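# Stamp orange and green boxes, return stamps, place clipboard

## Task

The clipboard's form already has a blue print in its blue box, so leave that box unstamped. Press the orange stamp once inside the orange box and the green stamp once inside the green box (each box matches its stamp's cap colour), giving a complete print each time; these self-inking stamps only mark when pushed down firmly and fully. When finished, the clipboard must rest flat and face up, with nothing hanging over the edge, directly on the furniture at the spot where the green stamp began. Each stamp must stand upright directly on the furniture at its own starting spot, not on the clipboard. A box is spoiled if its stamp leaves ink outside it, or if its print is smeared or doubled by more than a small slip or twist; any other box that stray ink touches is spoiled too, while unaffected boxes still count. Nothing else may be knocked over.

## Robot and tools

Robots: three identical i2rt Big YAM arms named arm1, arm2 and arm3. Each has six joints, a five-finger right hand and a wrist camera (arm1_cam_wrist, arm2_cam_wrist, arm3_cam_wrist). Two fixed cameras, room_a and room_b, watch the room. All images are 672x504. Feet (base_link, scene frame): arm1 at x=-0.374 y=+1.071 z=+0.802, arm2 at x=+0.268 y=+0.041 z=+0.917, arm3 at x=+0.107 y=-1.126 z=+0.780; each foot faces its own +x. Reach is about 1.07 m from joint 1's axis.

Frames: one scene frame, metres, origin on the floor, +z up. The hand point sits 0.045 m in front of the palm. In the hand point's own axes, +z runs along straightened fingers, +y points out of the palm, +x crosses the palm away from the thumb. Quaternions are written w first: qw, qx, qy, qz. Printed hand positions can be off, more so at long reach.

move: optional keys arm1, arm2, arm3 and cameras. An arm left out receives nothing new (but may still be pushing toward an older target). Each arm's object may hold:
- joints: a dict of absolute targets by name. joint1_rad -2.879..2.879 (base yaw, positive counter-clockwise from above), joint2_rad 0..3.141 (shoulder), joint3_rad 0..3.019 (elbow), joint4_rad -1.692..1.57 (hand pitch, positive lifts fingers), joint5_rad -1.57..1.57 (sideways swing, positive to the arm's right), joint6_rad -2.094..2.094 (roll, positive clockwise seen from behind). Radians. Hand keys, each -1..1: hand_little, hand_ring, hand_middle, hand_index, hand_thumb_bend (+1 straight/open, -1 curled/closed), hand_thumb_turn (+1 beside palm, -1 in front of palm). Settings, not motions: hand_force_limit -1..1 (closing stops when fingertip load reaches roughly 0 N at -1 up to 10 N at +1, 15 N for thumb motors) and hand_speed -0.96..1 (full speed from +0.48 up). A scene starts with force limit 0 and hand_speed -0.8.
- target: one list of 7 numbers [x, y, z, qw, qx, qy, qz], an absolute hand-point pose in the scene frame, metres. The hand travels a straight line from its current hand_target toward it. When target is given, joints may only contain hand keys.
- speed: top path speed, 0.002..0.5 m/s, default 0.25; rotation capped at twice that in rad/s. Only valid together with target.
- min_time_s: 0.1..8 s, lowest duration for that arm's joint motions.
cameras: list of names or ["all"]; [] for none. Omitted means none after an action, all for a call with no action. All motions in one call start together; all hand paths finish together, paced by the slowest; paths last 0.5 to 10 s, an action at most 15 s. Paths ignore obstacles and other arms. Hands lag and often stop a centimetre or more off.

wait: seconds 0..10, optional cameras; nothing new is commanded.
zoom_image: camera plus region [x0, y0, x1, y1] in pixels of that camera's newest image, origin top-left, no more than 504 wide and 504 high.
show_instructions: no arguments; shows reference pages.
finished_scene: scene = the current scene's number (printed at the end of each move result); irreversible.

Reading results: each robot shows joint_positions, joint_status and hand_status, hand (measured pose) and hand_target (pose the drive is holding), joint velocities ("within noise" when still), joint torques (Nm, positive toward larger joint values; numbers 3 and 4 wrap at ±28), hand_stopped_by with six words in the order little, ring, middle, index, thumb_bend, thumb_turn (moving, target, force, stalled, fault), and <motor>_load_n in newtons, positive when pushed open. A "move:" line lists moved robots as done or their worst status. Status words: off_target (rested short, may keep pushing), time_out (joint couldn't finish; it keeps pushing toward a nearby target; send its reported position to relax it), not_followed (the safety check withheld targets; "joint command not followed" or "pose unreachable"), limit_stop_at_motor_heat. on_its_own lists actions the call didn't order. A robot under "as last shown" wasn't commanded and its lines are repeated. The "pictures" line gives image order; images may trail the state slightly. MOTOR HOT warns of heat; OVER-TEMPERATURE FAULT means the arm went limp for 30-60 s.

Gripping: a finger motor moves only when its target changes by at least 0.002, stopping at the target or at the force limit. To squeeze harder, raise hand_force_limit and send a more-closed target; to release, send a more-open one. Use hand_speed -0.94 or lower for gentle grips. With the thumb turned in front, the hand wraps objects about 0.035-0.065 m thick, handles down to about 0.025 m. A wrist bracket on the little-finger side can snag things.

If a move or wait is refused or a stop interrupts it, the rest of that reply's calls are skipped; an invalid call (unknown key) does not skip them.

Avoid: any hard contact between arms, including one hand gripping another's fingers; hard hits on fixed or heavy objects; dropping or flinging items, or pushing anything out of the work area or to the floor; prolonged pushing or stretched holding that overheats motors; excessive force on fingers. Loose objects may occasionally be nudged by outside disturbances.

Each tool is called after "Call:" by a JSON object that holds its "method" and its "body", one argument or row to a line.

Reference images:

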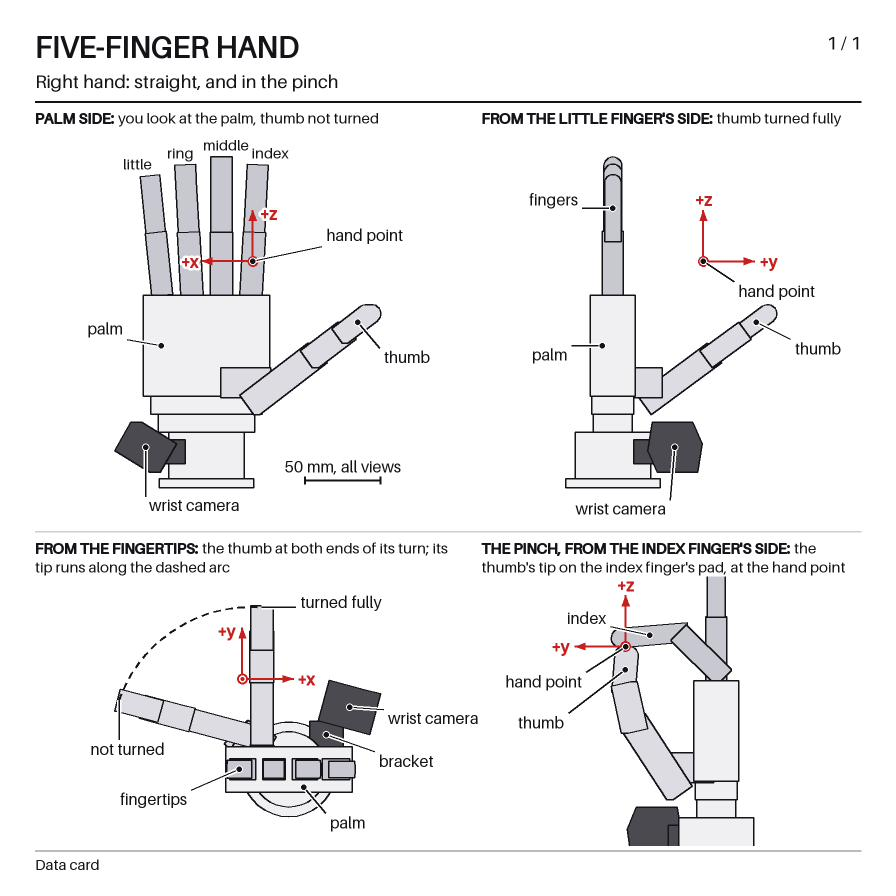

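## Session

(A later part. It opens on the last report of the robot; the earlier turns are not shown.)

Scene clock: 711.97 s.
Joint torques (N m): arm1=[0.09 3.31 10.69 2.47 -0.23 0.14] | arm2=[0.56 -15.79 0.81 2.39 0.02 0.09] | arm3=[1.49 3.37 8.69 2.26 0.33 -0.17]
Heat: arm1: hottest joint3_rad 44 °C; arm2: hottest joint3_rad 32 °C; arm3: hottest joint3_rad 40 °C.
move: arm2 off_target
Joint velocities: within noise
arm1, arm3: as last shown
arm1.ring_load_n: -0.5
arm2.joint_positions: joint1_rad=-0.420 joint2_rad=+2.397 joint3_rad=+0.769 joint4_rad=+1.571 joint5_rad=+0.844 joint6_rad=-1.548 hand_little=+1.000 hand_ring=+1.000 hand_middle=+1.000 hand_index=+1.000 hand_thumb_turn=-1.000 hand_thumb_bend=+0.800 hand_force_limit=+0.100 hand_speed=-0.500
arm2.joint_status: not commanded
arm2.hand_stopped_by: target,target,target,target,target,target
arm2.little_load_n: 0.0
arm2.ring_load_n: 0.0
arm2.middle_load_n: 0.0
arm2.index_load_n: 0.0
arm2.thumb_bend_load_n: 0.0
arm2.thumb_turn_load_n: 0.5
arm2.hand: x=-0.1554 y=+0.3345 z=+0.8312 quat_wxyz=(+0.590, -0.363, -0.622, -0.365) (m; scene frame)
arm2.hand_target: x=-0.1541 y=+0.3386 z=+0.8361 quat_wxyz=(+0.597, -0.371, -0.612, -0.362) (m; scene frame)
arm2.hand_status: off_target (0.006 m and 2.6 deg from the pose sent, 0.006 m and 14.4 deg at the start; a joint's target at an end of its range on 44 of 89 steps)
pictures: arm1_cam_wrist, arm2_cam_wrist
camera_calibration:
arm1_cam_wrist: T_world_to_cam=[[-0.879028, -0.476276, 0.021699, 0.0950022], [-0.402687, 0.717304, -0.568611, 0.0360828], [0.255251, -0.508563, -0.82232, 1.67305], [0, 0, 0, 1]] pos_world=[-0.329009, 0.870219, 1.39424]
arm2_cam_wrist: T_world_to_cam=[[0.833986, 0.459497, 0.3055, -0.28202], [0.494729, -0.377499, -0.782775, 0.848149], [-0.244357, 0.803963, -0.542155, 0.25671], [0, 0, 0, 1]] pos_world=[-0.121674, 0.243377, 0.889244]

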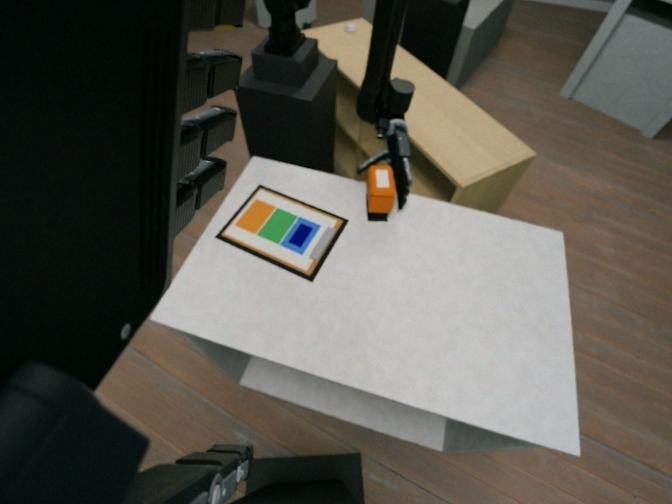

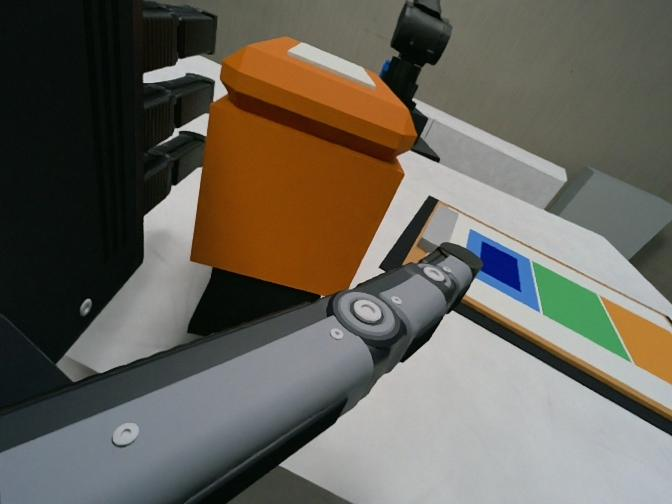

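Call:
{"method": "move", "body": {
  "arm2": {"target": [-0.1465, 0.3485, 0.842, -0.6061, 0.3642, 0.6061, 0.3642], "speed": 0.05},
  "cameras": ["arm2_cam_wrist", "arm1_cam_wrist"]
}}

Call:
{"method": "zoom_image", "body": {
  "camera": "arm1_cam_wrist",
  "region": [345, 125, 425, 230]
}}

Scene clock: 727.00 s.
Joint torques (N m): arm1=[-0.21 3.96 10.63 2.29 -0.17 0.1] | arm2=[0.73 -16.79 0.72 2.4 0.03 0.08] | arm3=[1.49 3.31 8.69 2.26 0.33 -0.16]
Heat: arm1: hottest joint3_rad 44 °C; arm2: hottest joint3_rad 32 °C; arm3: hottest joint3_rad 40 °C.
move: arm2 off_target
Joint velocities: within noise
arm1, arm3: as last shown
arm1.ring_load_n: 0.0
arm2.joint_positions: joint1_rad=-0.450 joint2_rad=+2.391 joint3_rad=+0.749 joint4_rad=+1.571 joint5_rad=+0.816 joint6_rad=-1.548 hand_little=+1.000 hand_ring=+1.000 hand_middle=+1.000 hand_index=+1.000 hand_thumb_turn=-1.000 hand_thumb_bend=+0.800 hand_force_limit=+0.100 hand_speed=-0.500
arm2.joint_status: not commanded
arm2.hand_stopped_by: target,target,target,target,target,target
arm2.little_load_n: 0.0
arm2.ring_load_n: 0.0
arm2.middle_load_n: 0.0
arm2.index_load_n: 0.0
arm2.thumb_bend_load_n: 0.0
arm2.thumb_turn_load_n: 0.5
arm2.hand: x=-0.1450 y=+0.3443 z=+0.8310 quat_wxyz=(+0.585, -0.363, -0.626, -0.367) (m; scene frame)
arm2.hand_target: x=-0.1467 y=+0.3485 z=+0.8420 quat_wxyz=(+0.597, -0.371, -0.612, -0.362) (m; scene frame)
arm2.hand_status: off_target (0.012 m and 3.4 deg from the pose sent, 0.020 m and 2.6 deg at the start; a joint's target at an end of its range on 30 of 30 steps)
pictures: arm1_cam_wrist, arm2_cam_wrist
camera_calibration:
arm1_cam_wrist: T_world_to_cam=[[-0.879028, -0.476276, 0.021699, 0.0950022], [-0.402687, 0.717304, -0.568611, 0.0360828], [0.255251, -0.508563, -0.82232, 1.67305], [0, 0, 0, 1]] pos_world=[-0.329009, 0.870219, 1.39424]
arm2_cam_wrist: T_world_to_cam=[[0.830944, 0.459504, 0.313668, -0.302355], [0.503959, -0.382804, -0.774265, 0.84274], [-0.235705, 0.801447, -0.54966, 0.259603], [0, 0, 0, 1]] pos_world=[-0.112276, 0.253479, 0.890036]

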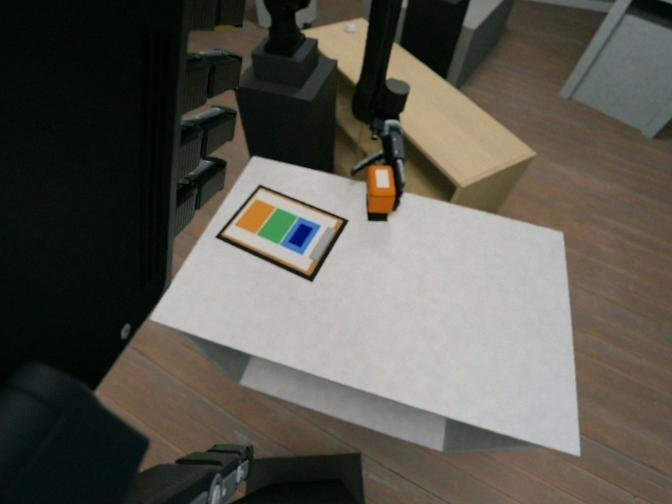

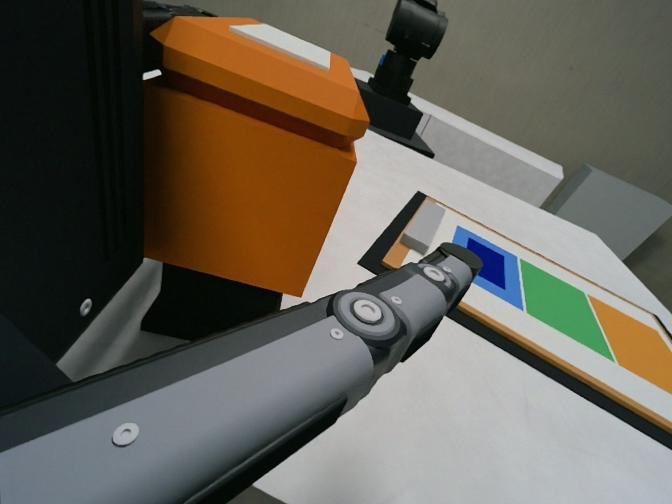

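Scaled by 4.800 from the camera's 672x504 image, which has a finer 960x720 frame.

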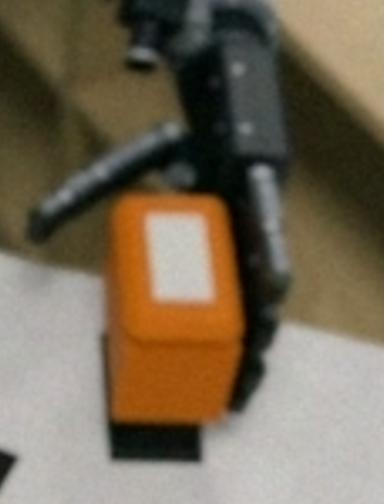

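Call:
{"method": "move", "body": {
  "arm2": {"target": [-0.148, 0.3495, 0.853, -0.6061, 0.3642, 0.6061, 0.3642], "speed": 0.05},
  "cameras": ["arm2_cam_wrist"]
}}

Scene clock: 732.53 s.
Joint torques (N m): arm1=[-0.62 3.66 10.7 2.29 -0.22 0.08] | arm2=[0.62 -16.62 0.88 2.43 0.01 -0.04] | arm3=[1.49 3.37 8.66 2.25 0.33 -0.17]
Heat: arm1: hottest joint3_rad 44 °C; arm2: hottest joint3_rad 32 °C; arm3: hottest joint3_rad 40 °C.
move: arm2 off_target
Joint velocities: within noise
arm1, arm3: as last shown
arm2.joint_positions: joint1_rad=-0.451 joint2_rad=+2.365 joint3_rad=+0.740 joint4_rad=+1.571 joint5_rad=+0.811 joint6_rad=-1.548 hand_little=+1.000 hand_ring=+1.000 hand_middle=+1.000 hand_index=+1.000 hand_thumb_turn=-1.000 hand_thumb_bend=+0.800 hand_force_limit=+0.100 hand_speed=-0.500
arm2.joint_status: not commanded
arm2.hand_stopped_by: target,target,target,target,target,target
arm2.little_load_n: 0.0
arm2.ring_load_n: 0.0
arm2.middle_load_n: 0.0
arm2.index_load_n: 0.0
arm2.thumb_bend_load_n: 0.0
arm2.thumb_turn_load_n: 0.0
arm2.hand: x=-0.1474 y=+0.3449 z=+0.8416 quat_wxyz=(+0.591, -0.363, -0.621, -0.364) (m; scene frame)
arm2.hand_target: x=-0.1482 y=+0.3496 z=+0.8530 quat_wxyz=(+0.601, -0.368, -0.610, -0.363) (m; scene frame)
arm2.hand_status: off_target (0.012 m and 2.4 deg from the pose sent, 0.023 m and 3.4 deg at the start; a joint's target at an end of its range on 29 of 29 steps)
pictures: arm2_cam_wrist
camera_calibration:
arm2_cam_wrist: T_world_to_cam=[[0.834277, 0.46141, 0.301799, -0.294151], [0.492472, -0.377519, -0.784188, 0.857118], [-0.247897, 0.802857, -0.542187, 0.255868], [0, 0, 0, 1]] pos_world=[-0.113275, 0.253877, 0.899644]

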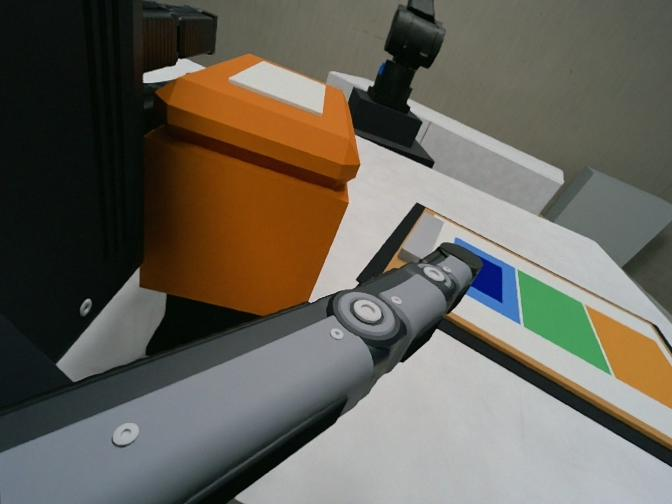

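Call:
{"method": "move", "body": {
  "arm2": {"target": [-0.1525, 0.3590, 0.853, -0.6061, 0.3642, 0.6061, 0.3642], "speed": 0.05},
  "cameras": ["arm2_cam_wrist"]
}}

Scene clock: 738.67 s.
Joint torques (N m): arm1=[0.5 3.31 10.67 2.17 -0.2 0.16] | arm2=[0.21 -16.09 2.24 2.45 0.03 -0.14] | arm3=[1.49 3.19 8.68 2.25 0.33 -0.16]
Heat: arm1: hottest joint3_rad 44 °C; arm2: hottest joint3_rad 32 °C; arm3: hottest joint3_rad 40 °C.
move: arm2 off_target
Joint velocities: within noise
arm1, arm3: as last shown
arm2.joint_positions: joint1_rad=-0.466 joint2_rad=+2.365 joint3_rad=+0.744 joint4_rad=+1.571 joint5_rad=+0.789 joint6_rad=-1.548 hand_little=+1.000 hand_ring=+1.000 hand_middle=+1.000 hand_index=+1.000 hand_thumb_turn=-1.000 hand_thumb_bend=+0.800 hand_force_limit=+0.100 hand_speed=-0.500
arm2.joint_status: not commanded
arm2.hand_stopped_by: target,target,target,target,target,target
arm2.little_load_n: 0.0
arm2.ring_load_n: 0.0
arm2.middle_load_n: 0.0
arm2.index_load_n: 0.0
arm2.thumb_bend_load_n: 0.0
arm2.thumb_turn_load_n: 0.0
arm2.hand: x=-0.1487 y=+0.3508 z=+0.8419 quat_wxyz=(+0.594, -0.362, -0.621, -0.361) (m; scene frame)
arm2.hand_target: x=-0.1524 y=+0.3589 z=+0.8531 quat_wxyz=(+0.604, -0.366, -0.608, -0.364) (m; scene frame)
arm2.hand_status: off_target (0.014 m and 2.3 deg from the pose sent, 0.019 m and 2.4 deg at the start; a joint's target at an end of its range on 29 of 29 steps)
pictures: arm2_cam_wrist
camera_calibration:
arm2_cam_wrist: T_world_to_cam=[[0.832306, 0.467135, 0.298415, -0.295349], [0.491902, -0.374253, -0.786109, 0.860756], [-0.255536, 0.801074, -0.541278, 0.249706], [0, 0, 0, 1]] pos_world=[-0.113778, 0.260075, 0.899945]

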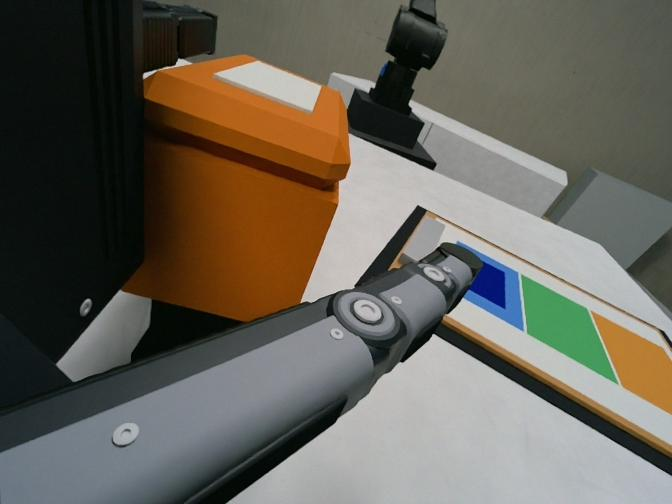

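Now close the thumb.

Call:
{"method": "move", "body": {
  "arm2": {"joints": {"hand_thumb_bend": -0.5, "hand_speed": -0.86, "hand_force_limit": 0.1}},
  "cameras": ["arm2_cam_wrist", "arm1_cam_wrist"]
}}

Call:
{"method": "zoom_image", "body": {
  "camera": "arm1_cam_wrist",
  "region": [345, 125, 425, 230]
}}

Scene clock: 747.83 s.
Joint torques (N m): arm1=[-0.15 3.49 10.55 2.48 -0.26 0.12] | arm2=[0.26 -16.21 2.24 2.45 0.03 -0.13] | arm3=[1.44 3.19 8.68 2.24 0.34 -0.17]
Heat: arm1: hottest joint3_rad 44 °C; arm2: hottest joint2_rad 32 °C; arm3: hottest joint3_rad 40 °C.
move: arm2 off_target
Joint velocities: within noise
arm1, arm3: as last shown
arm2.joint_positions: joint1_rad=-0.467 joint2_rad=+2.365 joint3_rad=+0.744 joint4_rad=+1.571 joint5_rad=+0.789 joint6_rad=-1.548 hand_little=+1.000 hand_ring=+1.000 hand_middle=+1.000 hand_index=+1.000 hand_thumb_turn=-1.000 hand_thumb_bend=+0.116 hand_force_limit=+0.100 hand_speed=-0.860
arm2.joint_status: hand_thumb_bend off_target (ended at +0.116, target -0.500); the others done
arm2.hand_stopped_by: target,target,target,target,force,target
arm2.little_load_n: 0.0
arm2.ring_load_n: 0.0
arm2.middle_load_n: 0.0
arm2.index_load_n: 0.0
arm2.thumb_bend_load_n: 8.5
arm2.thumb_turn_load_n: -0.5
arm2.hand: x=-0.1484 y=+0.3512 z=+0.8419 quat_wxyz=(+0.594, -0.362, -0.621, -0.361) (m; scene frame)
arm2.hand_target: x=-0.1525 y=+0.3588 z=+0.8531 quat_wxyz=(+0.604, -0.366, -0.608, -0.364) (m; scene frame)
arm2.hand_status: not commanded
pictures: arm1_cam_wrist, arm2_cam_wrist
camera_calibration:
arm1_cam_wrist: T_world_to_cam=[[-0.879028, -0.476276, 0.021699, 0.0950022], [-0.402687, 0.717304, -0.568611, 0.0360828], [0.255251, -0.508563, -0.82232, 1.67305], [0, 0, 0, 1]] pos_world=[-0.329009, 0.870219, 1.39424]
arm2_cam_wrist: T_world_to_cam=[[0.832643, 0.466496, 0.298474, -0.295551], [0.491679, -0.374657, -0.786056, 0.86084], [-0.254867, 0.801257, -0.541322, 0.249505], [0, 0, 0, 1]] pos_world=[-0.113578, 0.260476, 0.899945]

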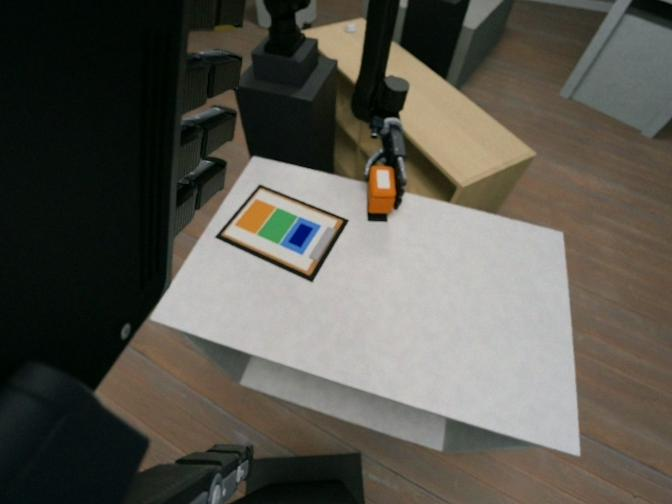

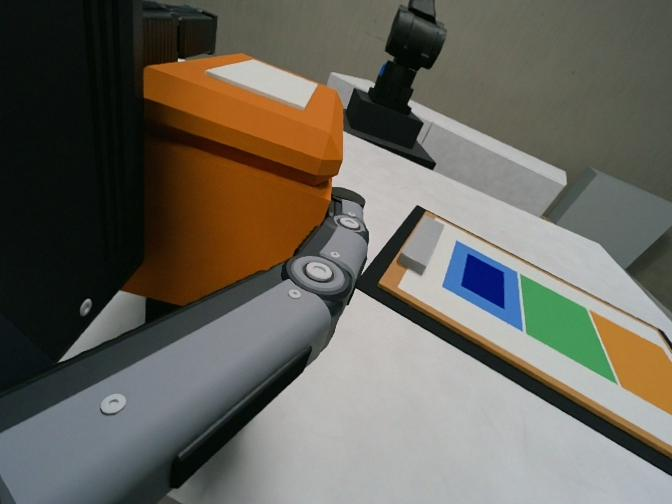

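Scaled by 4.800 from the camera's 672x504 image, which has a finer 960x720 frame.

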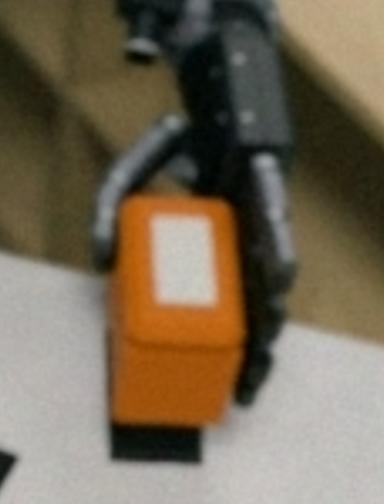

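Call:
{"method": "move", "body": {
  "arm2": {"joints": {"hand_thumb_bend": -0.6, "hand_speed": -0.9, "hand_force_limit": 0.8}},
  "cameras": []
}}

Call:
{"method": "move", "body": {
  "arm2": {"joints": {"hand_ring": -0.6, "hand_little": -0.6, "hand_speed": -0.7}},
  "cameras": ["arm2_cam_wrist", "arm1_cam_wrist"]
}}

Call:
{"method": "zoom_image", "body": {
  "camera": "arm1_cam_wrist",
  "region": [345, 125, 425, 230]
}}

Scene clock: 757.33 s.
Joint torques (N m): arm1=[0.09 3.49 10.43 2.33 -0.21 0.14] | arm2=[0.38 -16.15 2.25 2.44 0.04 -0.13] | arm3=[1.55 3.25 8.68 2.26 0.33 -0.17]
Heat: arm1: hottest joint3_rad 44 °C; arm2: hottest joint2_rad 32 °C; arm3: hottest joint3_rad 41 °C.
move: arm2 off_target
Joint velocities: within noise
arm1, arm3: as last shown
arm2.joint_positions: joint1_rad=-0.467 joint2_rad=+2.365 joint3_rad=+0.744 joint4_rad=+1.571 joint5_rad=+0.789 joint6_rad=-1.548 hand_little=+1.000 hand_ring=+1.000 hand_middle=+1.000 hand_index=+1.000 hand_thumb_turn=-1.000 hand_thumb_bend=+0.104 hand_force_limit=+0.800 hand_speed=-0.900
arm2.joint_status: hand_thumb_bend off_target (ended at +0.104, target -0.600); the others done
arm2.hand_stopped_by: target,target,target,target,force,target
arm2.little_load_n: 0.0
arm2.ring_load_n: 0.0
arm2.middle_load_n: 0.0
arm2.index_load_n: 0.0
arm2.thumb_bend_load_n: 13.5
arm2.thumb_turn_load_n: -1.0
arm2.hand: x=-0.1484 y=+0.3512 z=+0.8419 quat_wxyz=(+0.594, -0.362, -0.621, -0.361) (m; scene frame)
arm2.hand_target: x=-0.1525 y=+0.3588 z=+0.8531 quat_wxyz=(+0.604, -0.366, -0.608, -0.364) (m; scene frame)
arm2.hand_status: not commanded
pictures: none
No camera images: "cameras" was empty.

Scene clock: 759.73 s.
Joint torques (N m): arm1=[-0.56 3.02 10.69 2.28 -0.22 0.11] | arm2=[0.44 -15.85 1.65 2.03 0.22 -0.14] | arm3=[1.49 3.31 8.69 2.25 0.33 -0.17]
Heat: arm1: hottest joint3_rad 44 °C; arm2: hottest joint2_rad 32 °C; arm3: hottest joint3_rad 41 °C.
move: arm2 off_target
Joint velocities: within noise
arm1: as last shown
arm1.thumb_turn_load_n: 0.5
arm2.joint_positions: joint1_rad=-0.469 joint2_rad=+2.361 joint3_rad=+0.752 joint4_rad=+1.581 joint5_rad=+0.783 joint6_rad=-1.548 hand_little=-0.600 hand_ring=+0.562 hand_middle=+1.000 hand_index=+1.000 hand_thumb_turn=-0.999 hand_thumb_bend=+0.106 hand_force_limit=+0.800 hand_speed=-0.700
arm2.joint_status: hand_ring off_target (ended at +0.562, target -0.600); the others done
arm2.hand_stopped_by: target,force,target,target,force,target
arm2.little_load_n: 0.0
arm2.ring_load_n: 9.5
arm2.middle_load_n: 0.0
arm2.index_load_n: 0.0
arm2.thumb_bend_load_n: 26.0
arm2.thumb_turn_load_n: 12.5
arm2.hand: x=-0.1538 y=+0.3529 z=+0.8471 quat_wxyz=(+0.603, -0.363, -0.614, -0.358) (m; scene frame)
arm2.hand_target: x=-0.1524 y=+0.3589 z=+0.8531 quat_wxyz=(+0.604, -0.366, -0.608, -0.364) (m; scene frame)
arm2.hand_status: not commanded
arm3.joint_positions: joint1_rad=+1.587 joint2_rad=+0.632 joint3_rad=+1.505 joint4_rad=-1.385 joint5_rad=-0.003 joint6_rad=-1.291 hand_little=+1.000 hand_ring=+1.000 hand_middle=+1.000 hand_index=+1.000 hand_thumb_turn=+1.000 hand_thumb_bend=+1.000 hand_force_limit=+0.000 hand_speed=-0.800
arm3.joint_status: not commanded
arm3.hand_stopped_by: target,target,target,target,target,target
arm3.little_load_n: 0.0
arm3.ring_load_n: 0.0
arm3.middle_load_n: 0.0
arm3.index_load_n: 0.0
arm3.thumb_bend_load_n: 0.0
arm3.thumb_turn_load_n: 0.0
arm3.hand: x=+0.0349 y=-1.3314 z=+1.3102 quat_wxyz=(-0.324, -0.482, +0.715, -0.389) (m; scene frame)
arm3.hand_target: x=+0.0367 y=-1.3307 z=+1.3225 quat_wxyz=(-0.332, -0.485, +0.704, -0.398) (m; scene frame)
arm3.hand_status: not commanded
pictures: arm1_cam_wrist, arm2_cam_wrist
camera_calibration:
arm1_cam_wrist: T_world_to_cam=[[-0.879028, -0.476276, 0.021699, 0.0950022], [-0.402687, 0.717304, -0.568611, 0.0360828], [0.255251, -0.508563, -0.82232, 1.67305], [0, 0, 0, 1]] pos_world=[-0.329009, 0.870219, 1.39424]
arm2_cam_wrist: T_world_to_cam=[[0.837114, 0.468217, 0.282865, -0.280053], [0.475528, -0.367258, -0.799372, 0.874299], [-0.270395, 0.803676, -0.530087, 0.236845], [0, 0, 0, 1]] pos_world=[-0.117275, 0.261873, 0.903655]

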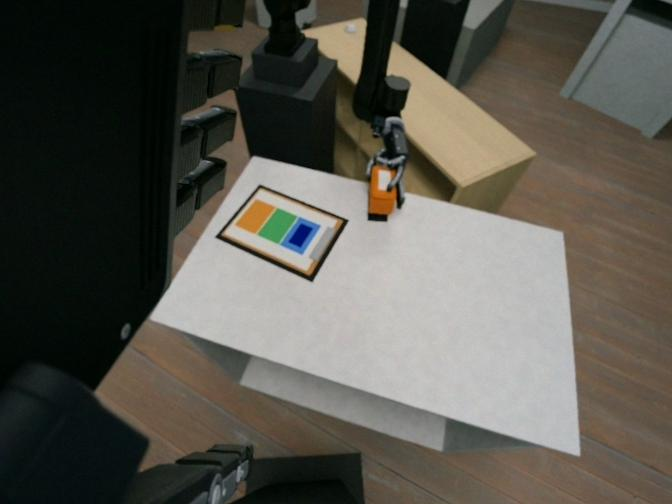

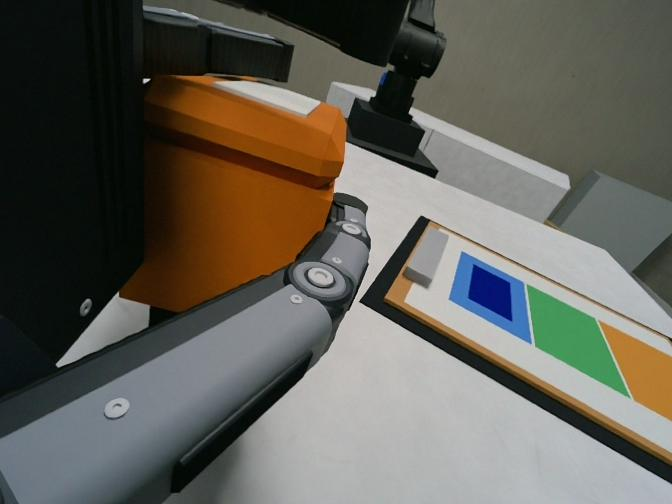

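Scaled by 4.800 from the camera's 672x504 image, which has a finer 960x720 frame.

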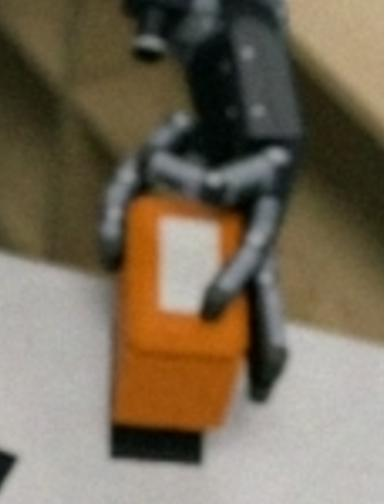

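Call:
{"method": "move", "body": {
  "arm2": {"joints": {"hand_ring": 1.0, "hand_little": 1.0, "hand_speed": -0.5}},
  "cameras": ["arm2_cam_wrist"]
}}

Scene clock: 764.77 s.
Joint torques (N m): arm1=[-0.15 3.31 10.62 2.41 -0.19 0.13] | arm2=[0.5 -15.74 1.59 2 0.19 -0.13] | arm3=[1.44 3.31 8.68 2.24 0.33 -0.17]
Heat: arm1: hottest joint3_rad 44 °C; arm2: hottest joint2_rad 32 °C; arm3: hottest joint3_rad 41 °C.
move: arm2 done
Joint velocities: within noise
arm1.joint_positions: joint1_rad=+1.491 joint2_rad=+0.614 joint3_rad=+1.322 joint4_rad=-1.165 joint5_rad=+0.001 joint6_rad=-1.311 hand_little=+1.000 hand_ring=+1.000 hand_middle=+1.000 hand_index=+1.000 hand_thumb_turn=+1.000 hand_thumb_bend=+1.000 hand_force_limit=+0.000 hand_speed=-0.800
arm1.joint_status: not commanded
arm1.hand_stopped_by: target,target,target,target,target,target
arm1.little_load_n: 0.0
arm1.ring_load_n: 0.0
arm1.middle_load_n: 0.0
arm1.index_load_n: 0.0
arm1.thumb_bend_load_n: 0.0
arm1.thumb_turn_load_n: 0.0
arm1.hand: x=-0.3025 y=+0.8150 z=+1.2963 quat_wxyz=(+0.219, +0.658, -0.535, +0.482) (m; scene frame)
arm1.hand_target: x=-0.3003 y=+0.8175 z=+1.3067 quat_wxyz=(+0.217, +0.653, -0.532, +0.494) (m; scene frame)
arm1.hand_status: not commanded
arm2.joint_positions: joint1_rad=-0.469 joint2_rad=+2.360 joint3_rad=+0.752 joint4_rad=+1.582 joint5_rad=+0.784 joint6_rad=-1.548 hand_little=+1.000 hand_ring=+1.000 hand_middle=+1.000 hand_index=+1.000 hand_thumb_turn=-1.000 hand_thumb_bend=+0.106 hand_force_limit=+0.800 hand_speed=-0.500
arm2.joint_status: all done
arm2.hand_stopped_by: target,target,target,target,force,target
arm2.little_load_n: 0.0
arm2.ring_load_n: 0.0
arm2.middle_load_n: 0.0
arm2.index_load_n: 0.0
arm2.thumb_bend_load_n: 11.0
arm2.thumb_turn_load_n: 2.5
arm2.hand: x=-0.1539 y=+0.3529 z=+0.8476 quat_wxyz=(+0.603, -0.363, -0.614, -0.358) (m; scene frame)
arm2.hand_target: x=-0.1524 y=+0.3589 z=+0.8532 quat_wxyz=(+0.604, -0.366, -0.608, -0.364) (m; scene frame)
arm2.hand_status: not commanded
arm3: as last shown
pictures: arm2_cam_wrist
camera_calibration:
arm2_cam_wrist: T_world_to_cam=[[0.837898, 0.467437, 0.281832, -0.278937], [0.474068, -0.36731, -0.800214, 0.875223], [-0.27053, 0.804105, -0.529366, 0.236277], [0, 0, 0, 1]] pos_world=[-0.117274, 0.261873, 0.904056]

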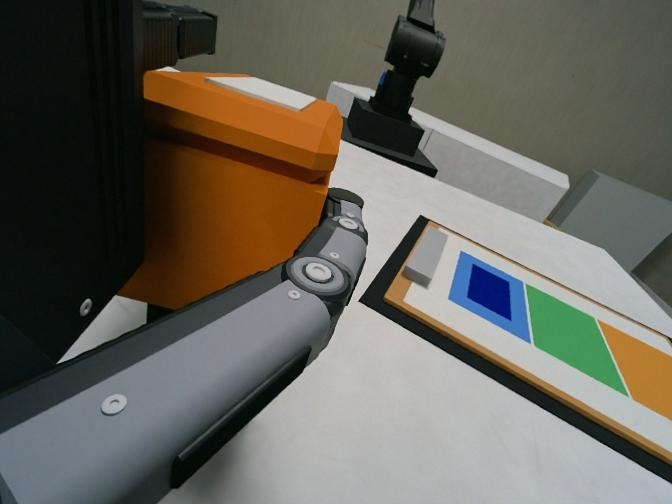

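Call:
{"method": "move", "body": {
  "arm2": {"joints": {"hand_thumb_bend": 0.4, "hand_speed": -0.5}},
  "cameras": []
}}

Call:
{"method": "move", "body": {
  "arm2": {"target": [-0.153, 0.357, 0.850, -0.5723, 0.3814, 0.6412, 0.3404], "speed": 0.06},
  "cameras": ["arm2_cam_wrist", "arm1_cam_wrist"]
}}

Call:
{"method": "zoom_image", "body": {
  "camera": "arm1_cam_wrist",
  "region": [345, 125, 425, 230]
}}

Scene clock: 812.73 s.
Joint torques (N m): arm1=[0.03 3.55 10.52 2.13 -0.25 0.12] | arm2=[0.38 -15.79 1.63 2.02 0.17 -0.14] | arm3=[1.55 3.31 8.66 2.25 0.33 -0.17]
Heat: arm1: hottest joint3_rad 44 °C; arm2: hottest joint2_rad 32 °C; arm3: hottest joint3_rad 41 °C.
move: arm2 done
Joint velocities: within noise
arm1, arm3: as last shown
arm2.joint_positions: joint1_rad=-0.469 joint2_rad=+2.360 joint3_rad=+0.752 joint4_rad=+1.582 joint5_rad=+0.785 joint6_rad=-1.548 hand_little=+1.000 hand_ring=+1.000 hand_middle=+1.000 hand_index=+1.000 hand_thumb_turn=-1.000 hand_thumb_bend=+0.400 hand_force_limit=+0.800 hand_speed=-0.500
arm2.joint_status: all done
arm2.hand_stopped_by: target,target,target,target,target,target
arm2.little_load_n: 0.0
arm2.ring_load_n: 0.0
arm2.middle_load_n: 0.0
arm2.index_load_n: 0.0
arm2.thumb_bend_load_n: 0.0
arm2.thumb_turn_load_n: 0.0
arm2.hand: x=-0.1537 y=+0.3530 z=+0.8476 quat_wxyz=(+0.603, -0.363, -0.613, -0.358) (m; scene frame)
arm2.hand_target: x=-0.1524 y=+0.3589 z=+0.8532 quat_wxyz=(+0.604, -0.366, -0.608, -0.364) (m; scene frame)
arm2.hand_status: not commanded
pictures: none
No camera images: "cameras" was empty.

Scene clock: 814.33 s.
Joint torques (N m): arm1=[-0.26 3.19 10.54 2.3 -0.25 0.12] | arm2=[0.21 -16.5 1.66 1.5 0.08 0.1] | arm3=[1.55 3.25 8.65 2.24 0.33 -0.16]
Heat: arm1: hottest joint3_rad 44 °C; arm2: hottest joint2_rad 32 °C; arm3: hottest joint3_rad 41 °C.
move: arm2 done
Joint velocities: within noise
arm1, arm3: as last shown
arm2.joint_positions: joint1_rad=-0.472 joint2_rad=+2.280 joint3_rad=+0.728 joint4_rad=+1.384 joint5_rad=+0.766 joint6_rad=-1.467 hand_little=+1.000 hand_ring=+1.000 hand_middle=+1.000 hand_index=+1.000 hand_thumb_turn=-1.000 hand_thumb_bend=+0.400 hand_force_limit=+0.800 hand_speed=-0.500
arm2.joint_status: not commanded
arm2.hand_stopped_by: target,target,target,target,target,target
arm2.little_load_n: 0.0
arm2.ring_load_n: 0.5
arm2.middle_load_n: 0.0
arm2.index_load_n: 0.0
arm2.thumb_bend_load_n: 0.0
arm2.thumb_turn_load_n: 0.0
arm2.hand: x=-0.1539 y=+0.3510 z=+0.8430 quat_wxyz=(+0.569, -0.373, -0.648, -0.342) (m; scene frame)
arm2.hand_target: x=-0.1530 y=+0.3570 z=+0.8500 quat_wxyz=(+0.573, -0.381, -0.641, -0.340) (m; scene frame)
arm2.hand_status: done (0.009 m and 1.4 deg from the pose sent, 0.005 m and 5.5 deg at the start)
pictures: arm1_cam_wrist, arm2_cam_wrist
camera_calibration:
arm1_cam_wrist: T_world_to_cam=[[-0.879028, -0.476276, 0.021699, 0.0950022], [-0.402687, 0.717304, -0.568611, 0.0360828], [0.255251, -0.508563, -0.82232, 1.67305], [0, 0, 0, 1]] pos_world=[-0.329009, 0.870219, 1.39424]
arm2_cam_wrist: T_world_to_cam=[[0.81503, 0.497717, 0.296654, -0.303354], [0.527521, -0.425613, -0.735238, 0.844802], [-0.239681, 0.755732, -0.609444, 0.324658], [0, 0, 0, 1]] pos_world=[-0.120594, 0.265188, 0.908982]

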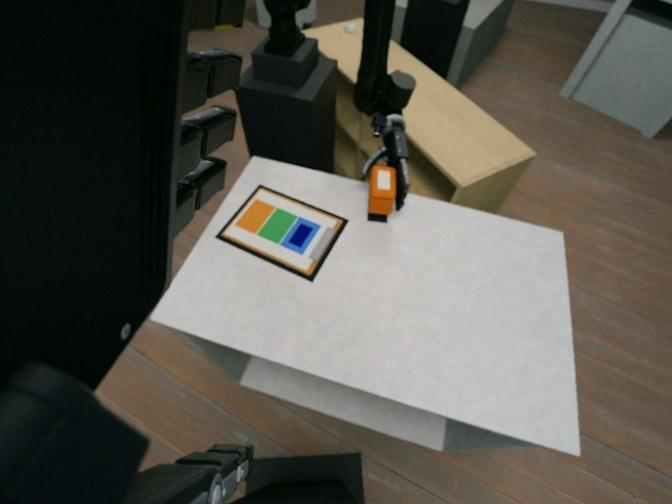

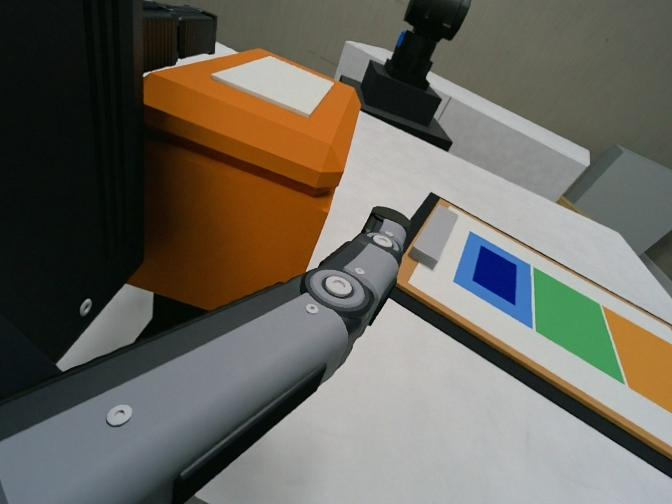

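Scaled by 4.800 from the camera's 672x504 image, which has a finer 960x720 frame.

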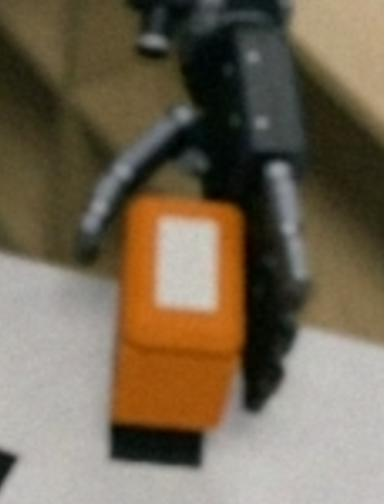

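Call:
{"method": "move", "body": {
  "arm2": {"joints": {"hand_thumb_bend": -0.5, "hand_speed": -0.86, "hand_force_limit": 0.1}},
  "cameras": []
}}

Call:
{"method": "move", "body": {
  "arm2": {"joints": {"hand_thumb_bend": -0.6, "hand_speed": -0.9, "hand_force_limit": 0.85}},
  "cameras": ["arm2_cam_wrist", "arm1_cam_wrist"]
}}

Call:
{"method": "zoom_image", "body": {
  "camera": "arm1_cam_wrist",
  "region": [345, 125, 425, 230]
}}

Scene clock: 824.27 s.
Joint torques (N m): arm1=[-0.15 3.72 10.39 2.22 -0.25 0.1] | arm2=[0.26 -16.5 1.63 1.55 0.08 0.1] | arm3=[1.49 3.31 8.68 2.25 0.33 -0.17]
Heat: arm1: hottest joint3_rad 45 °C; arm2: hottest joint2_rad 32 °C; arm3: hottest joint3_rad 41 °C.
move: arm2 off_target
Joint velocities: within noise
arm1, arm3: as last shown
arm2.joint_positions: joint1_rad=-0.472 joint2_rad=+2.280 joint3_rad=+0.728 joint4_rad=+1.384 joint5_rad=+0.766 joint6_rad=-1.467 hand_little=+1.000 hand_ring=+1.000 hand_middle=+1.000 hand_index=+1.000 hand_thumb_turn=-1.000 hand_thumb_bend=+0.138 hand_force_limit=+0.100 hand_speed=-0.860
arm2.joint_status: hand_thumb_bend off_target (ended at +0.138, target -0.500); the others done
arm2.hand_stopped_by: target,target,target,target,force,target
arm2.little_load_n: 0.0
arm2.ring_load_n: 0.0
arm2.middle_load_n: 0.0
arm2.index_load_n: 0.0
arm2.thumb_bend_load_n: 8.5
arm2.thumb_turn_load_n: -1.0
arm2.hand: x=-0.1539 y=+0.3510 z=+0.8430 quat_wxyz=(+0.569, -0.373, -0.648, -0.342) (m; scene frame)
arm2.hand_target: x=-0.1530 y=+0.3569 z=+0.8500 quat_wxyz=(+0.572, -0.381, -0.641, -0.341) (m; scene frame)
arm2.hand_status: not commanded
arm3.ring_load_n: 0.5
pictures: none
No camera images: "cameras" was empty.

Scene clock: 824.90 s.
Joint torques (N m): arm1=[-0.21 3.31 10.56 2.29 -0.23 0.12] | arm2=[0.21 -16.5 1.65 1.52 0.08 0.1] | arm3=[1.49 3.25 8.69 2.25 0.33 -0.17]
Heat: arm1: hottest joint3_rad 45 °C; arm2: hottest joint2_rad 32 °C; arm3: hottest joint3_rad 41 °C.
move: arm2 off_target
Joint velocities: within noise
arm1, arm3: as last shown
arm2.joint_positions: joint1_rad=-0.472 joint2_rad=+2.280 joint3_rad=+0.728 joint4_rad=+1.384 joint5_rad=+0.766 joint6_rad=-1.467 hand_little=+1.000 hand_ring=+1.000 hand_middle=+1.000 hand_index=+1.000 hand_thumb_turn=-1.000 hand_thumb_bend=+0.126 hand_force_limit=+0.850 hand_speed=-0.900
arm2.joint_status: hand_thumb_bend off_target (ended at +0.126, target -0.600); the others done
arm2.hand_stopped_by: target,target,target,target,force,target
arm2.little_load_n: 0.0
arm2.ring_load_n: 0.0
arm2.middle_load_n: 0.0
arm2.index_load_n: 0.0
arm2.thumb_bend_load_n: 13.0
arm2.thumb_turn_load_n: -1.5
arm2.hand: x=-0.1539 y=+0.3510 z=+0.8430 quat_wxyz=(+0.569, -0.373, -0.648, -0.342) (m; scene frame)
arm2.hand_target: x=-0.1530 y=+0.3569 z=+0.8500 quat_wxyz=(+0.572, -0.381, -0.641, -0.341) (m; scene frame)
arm2.hand_status: not commanded
arm3.ring_load_n: 0.0
pictures: arm1_cam_wrist, arm2_cam_wrist
camera_calibration:
arm1_cam_wrist: T_world_to_cam=[[-0.879028, -0.476276, 0.021699, 0.0950022], [-0.402687, 0.717304, -0.568611, 0.0360828], [0.255251, -0.508563, -0.82232, 1.67305], [0, 0, 0, 1]] pos_world=[-0.329009, 0.870219, 1.39424]
arm2_cam_wrist: T_world_to_cam=[[0.815188, 0.497682, 0.296279, -0.302955], [0.527229, -0.425839, -0.735317, 0.844824], [-0.239786, 0.755629, -0.609531, 0.324691], [0, 0, 0, 1]] pos_world=[-0.120594, 0.265188, 0.908882]

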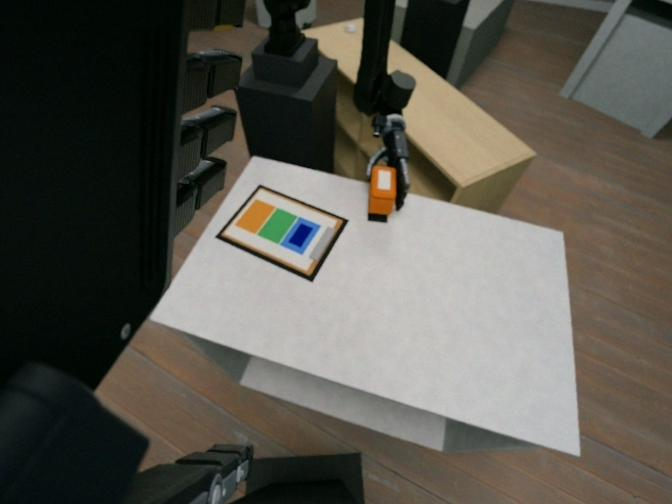

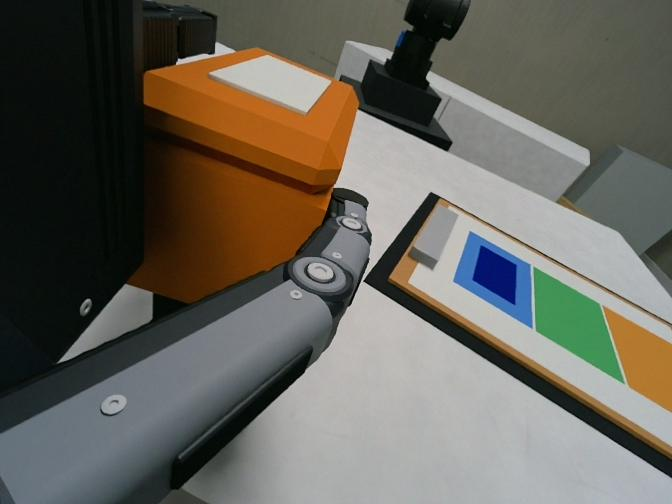

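Scaled by 4.800 from the camera's 672x504 image, which has a finer 960x720 frame.

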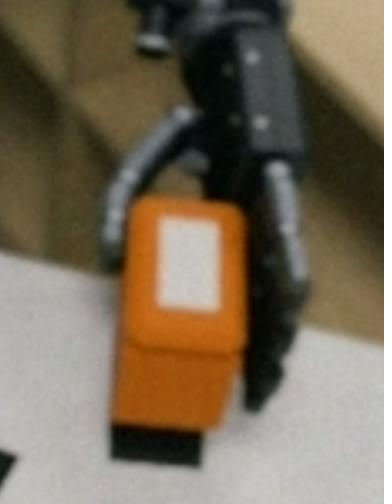

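Call:
{"method": "move", "body": {
  "arm2": {"target": [-0.153, 0.357, 0.92, -0.569, 0.373, 0.648, 0.342], "speed": 0.08},
  "cameras": ["arm2_cam_wrist", "arm1_cam_wrist"]
}}

Call:
{"method": "zoom_image", "body": {
  "camera": "arm1_cam_wrist",
  "region": [335, 100, 435, 230]
}}

Scene clock: 832.23 s.
Joint torques (N m): arm1=[0.09 3.25 10.56 2.24 -0.23 0.13] | arm2=[0.38 -16.03 3.32 1.83 0.13 -0.1] | arm3=[1.49 3.25 8.68 2.25 0.33 -0.16]
Heat: arm1: hottest joint3_rad 45 °C; arm2: hottest joint3_rad 32 °C; arm3: hottest joint3_rad 41 °C.
move: arm2 off_target
Joint velocities: within noise
arm1, arm3: as last shown
arm1.thumb_bend_load_n: 0.5
arm2.joint_positions: joint1_rad=-0.478 joint2_rad=+2.049 joint3_rad=+0.660 joint4_rad=+1.198 joint5_rad=+0.752 joint6_rad=-1.464 hand_little=+1.000 hand_ring=+1.000 hand_middle=+1.000 hand_index=+1.000 hand_thumb_turn=-1.000 hand_thumb_bend=+0.124 hand_force_limit=+0.850 hand_speed=-0.900
arm2.joint_status: not commanded
arm2.hand_stopped_by: target,target,target,target,force,target
arm2.little_load_n: 0.0
arm2.ring_load_n: 0.0
arm2.middle_load_n: 0.0
arm2.index_load_n: 0.0
arm2.thumb_bend_load_n: 3.0
arm2.thumb_turn_load_n: 1.5
arm2.hand: x=-0.1521 y=+0.3513 z=+0.9068 quat_wxyz=(+0.562, -0.370, -0.657, -0.340) (m; scene frame)
arm2.hand_target: x=-0.1528 y=+0.3570 z=+0.9198 quat_wxyz=(+0.569, -0.373, -0.648, -0.342) (m; scene frame)
arm2.hand_status: off_target (0.014 m and 1.3 deg from the pose sent, 0.077 m and 0.0 deg at the start)
pictures: arm1_cam_wrist, arm2_cam_wrist
camera_calibration:
arm1_cam_wrist: T_world_to_cam=[[-0.879028, -0.476276, 0.021699, 0.0950022], [-0.402687, 0.717304, -0.568611, 0.0360828], [0.255251, -0.508563, -0.82232, 1.67305], [0, 0, 0, 1]] pos_world=[-0.329009, 0.870219, 1.39424]
arm2_cam_wrist: T_world_to_cam=[[0.80574, 0.506663, 0.306717, -0.337607], [0.544222, -0.42904, -0.720934, 0.881628], [-0.233677, 0.747808, -0.621432, 0.378197], [0, 0, 0, 1]] pos_world=[-0.119402, 0.266488, 0.97417]

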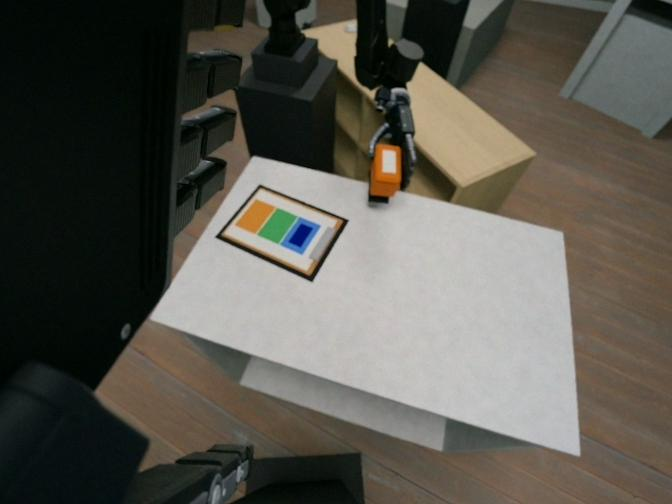

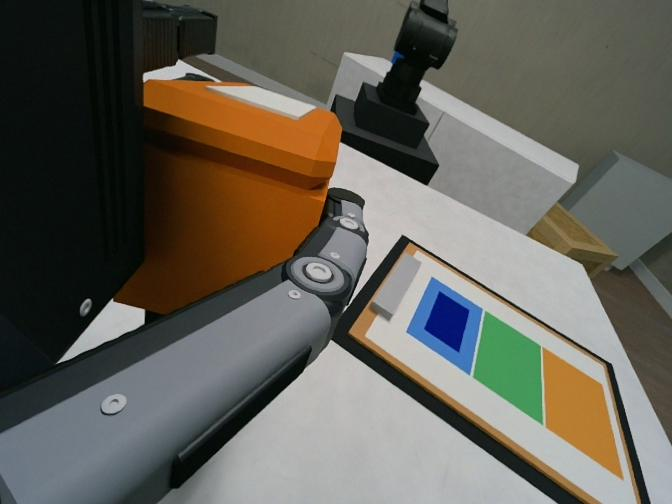

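Scaled by 3.877 from the camera's 672x504 image, which has a finer 960x720 frame.

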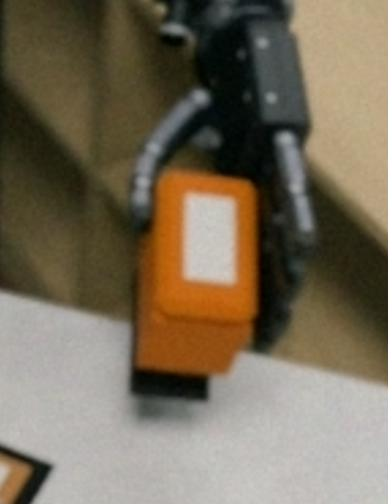

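Call:
{"method": "move", "body": {
  "arm2": {"joints": {"hand_thumb_bend": -0.65, "hand_speed": -0.9, "hand_force_limit": 0.9}},
  "cameras": ["arm2_cam_wrist", "arm1_cam_wrist"]
}}

Call:
{"method": "zoom_image", "body": {
  "camera": "arm1_cam_wrist",
  "region": [335, 100, 435, 230]
}}

Scene clock: 837.80 s.
Joint torques (N m): arm1=[-0.56 2.84 10.7 2.33 -0.2 0.1] | arm2=[0.5 -15.97 3.32 1.84 0.14 -0.11] | arm3=[1.55 3.31 8.66 2.25 0.33 -0.17]
Heat: arm1: hottest joint3_rad 45 °C; arm2: hottest joint2_rad 32 °C; arm3: hottest joint3_rad 41 °C.
move: arm2 off_target
Joint velocities: within noise
arm1, arm3: as last shown
arm1.thumb_bend_load_n: 0.0
arm2.joint_positions: joint1_rad=-0.478 joint2_rad=+2.049 joint3_rad=+0.660 joint4_rad=+1.198 joint5_rad=+0.752 joint6_rad=-1.464 hand_little=+1.000 hand_ring=+1.000 hand_middle=+1.000 hand_index=+1.000 hand_thumb_turn=-1.000 hand_thumb_bend=+0.100 hand_force_limit=+0.900 hand_speed=-0.900
arm2.joint_status: hand_thumb_bend off_target (ended at +0.100, target -0.650); the others done
arm2.hand_stopped_by: target,target,target,target,force,target
arm2.little_load_n: 0.0
arm2.ring_load_n: 0.0
arm2.middle_load_n: 0.0
arm2.index_load_n: 0.0
arm2.thumb_bend_load_n: 14.0
arm2.thumb_turn_load_n: 2.5
arm2.hand: x=-0.1521 y=+0.3513 z=+0.9068 quat_wxyz=(+0.562, -0.370, -0.657, -0.340) (m; scene frame)
arm2.hand_target: x=-0.1528 y=+0.3570 z=+0.9198 quat_wxyz=(+0.569, -0.373, -0.648, -0.342) (m; scene frame)
arm2.hand_status: not commanded
arm3.ring_load_n: 0.5
pictures: arm1_cam_wrist, arm2_cam_wrist
camera_calibration:
arm1_cam_wrist: T_world_to_cam=[[-0.879028, -0.476276, 0.021699, 0.0950022], [-0.402687, 0.717304, -0.568611, 0.0360828], [0.255251, -0.508563, -0.82232, 1.67305], [0, 0, 0, 1]] pos_world=[-0.329009, 0.870219, 1.39424]
arm2_cam_wrist: T_world_to_cam=[[0.80574, 0.506663, 0.306717, -0.337607], [0.544222, -0.42904, -0.720934, 0.881628], [-0.233677, 0.747808, -0.621432, 0.378197], [0, 0, 0, 1]] pos_world=[-0.119402, 0.266488, 0.97417]

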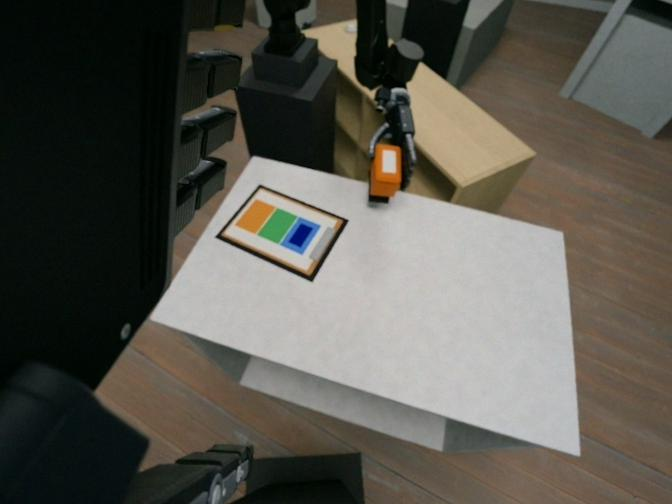

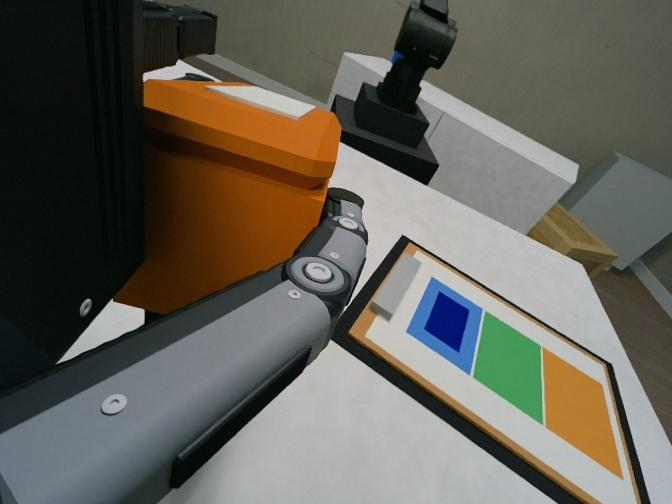

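Scaled by 3.877 from the camera's 672x504 image, which has a finer 960x720 frame.

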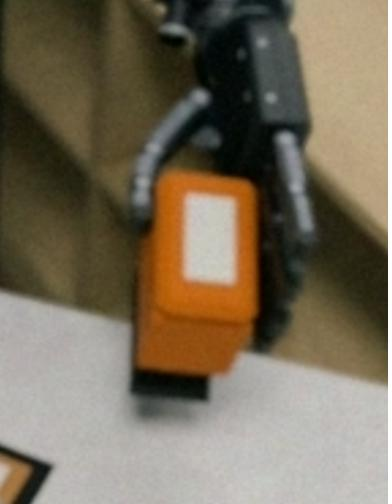

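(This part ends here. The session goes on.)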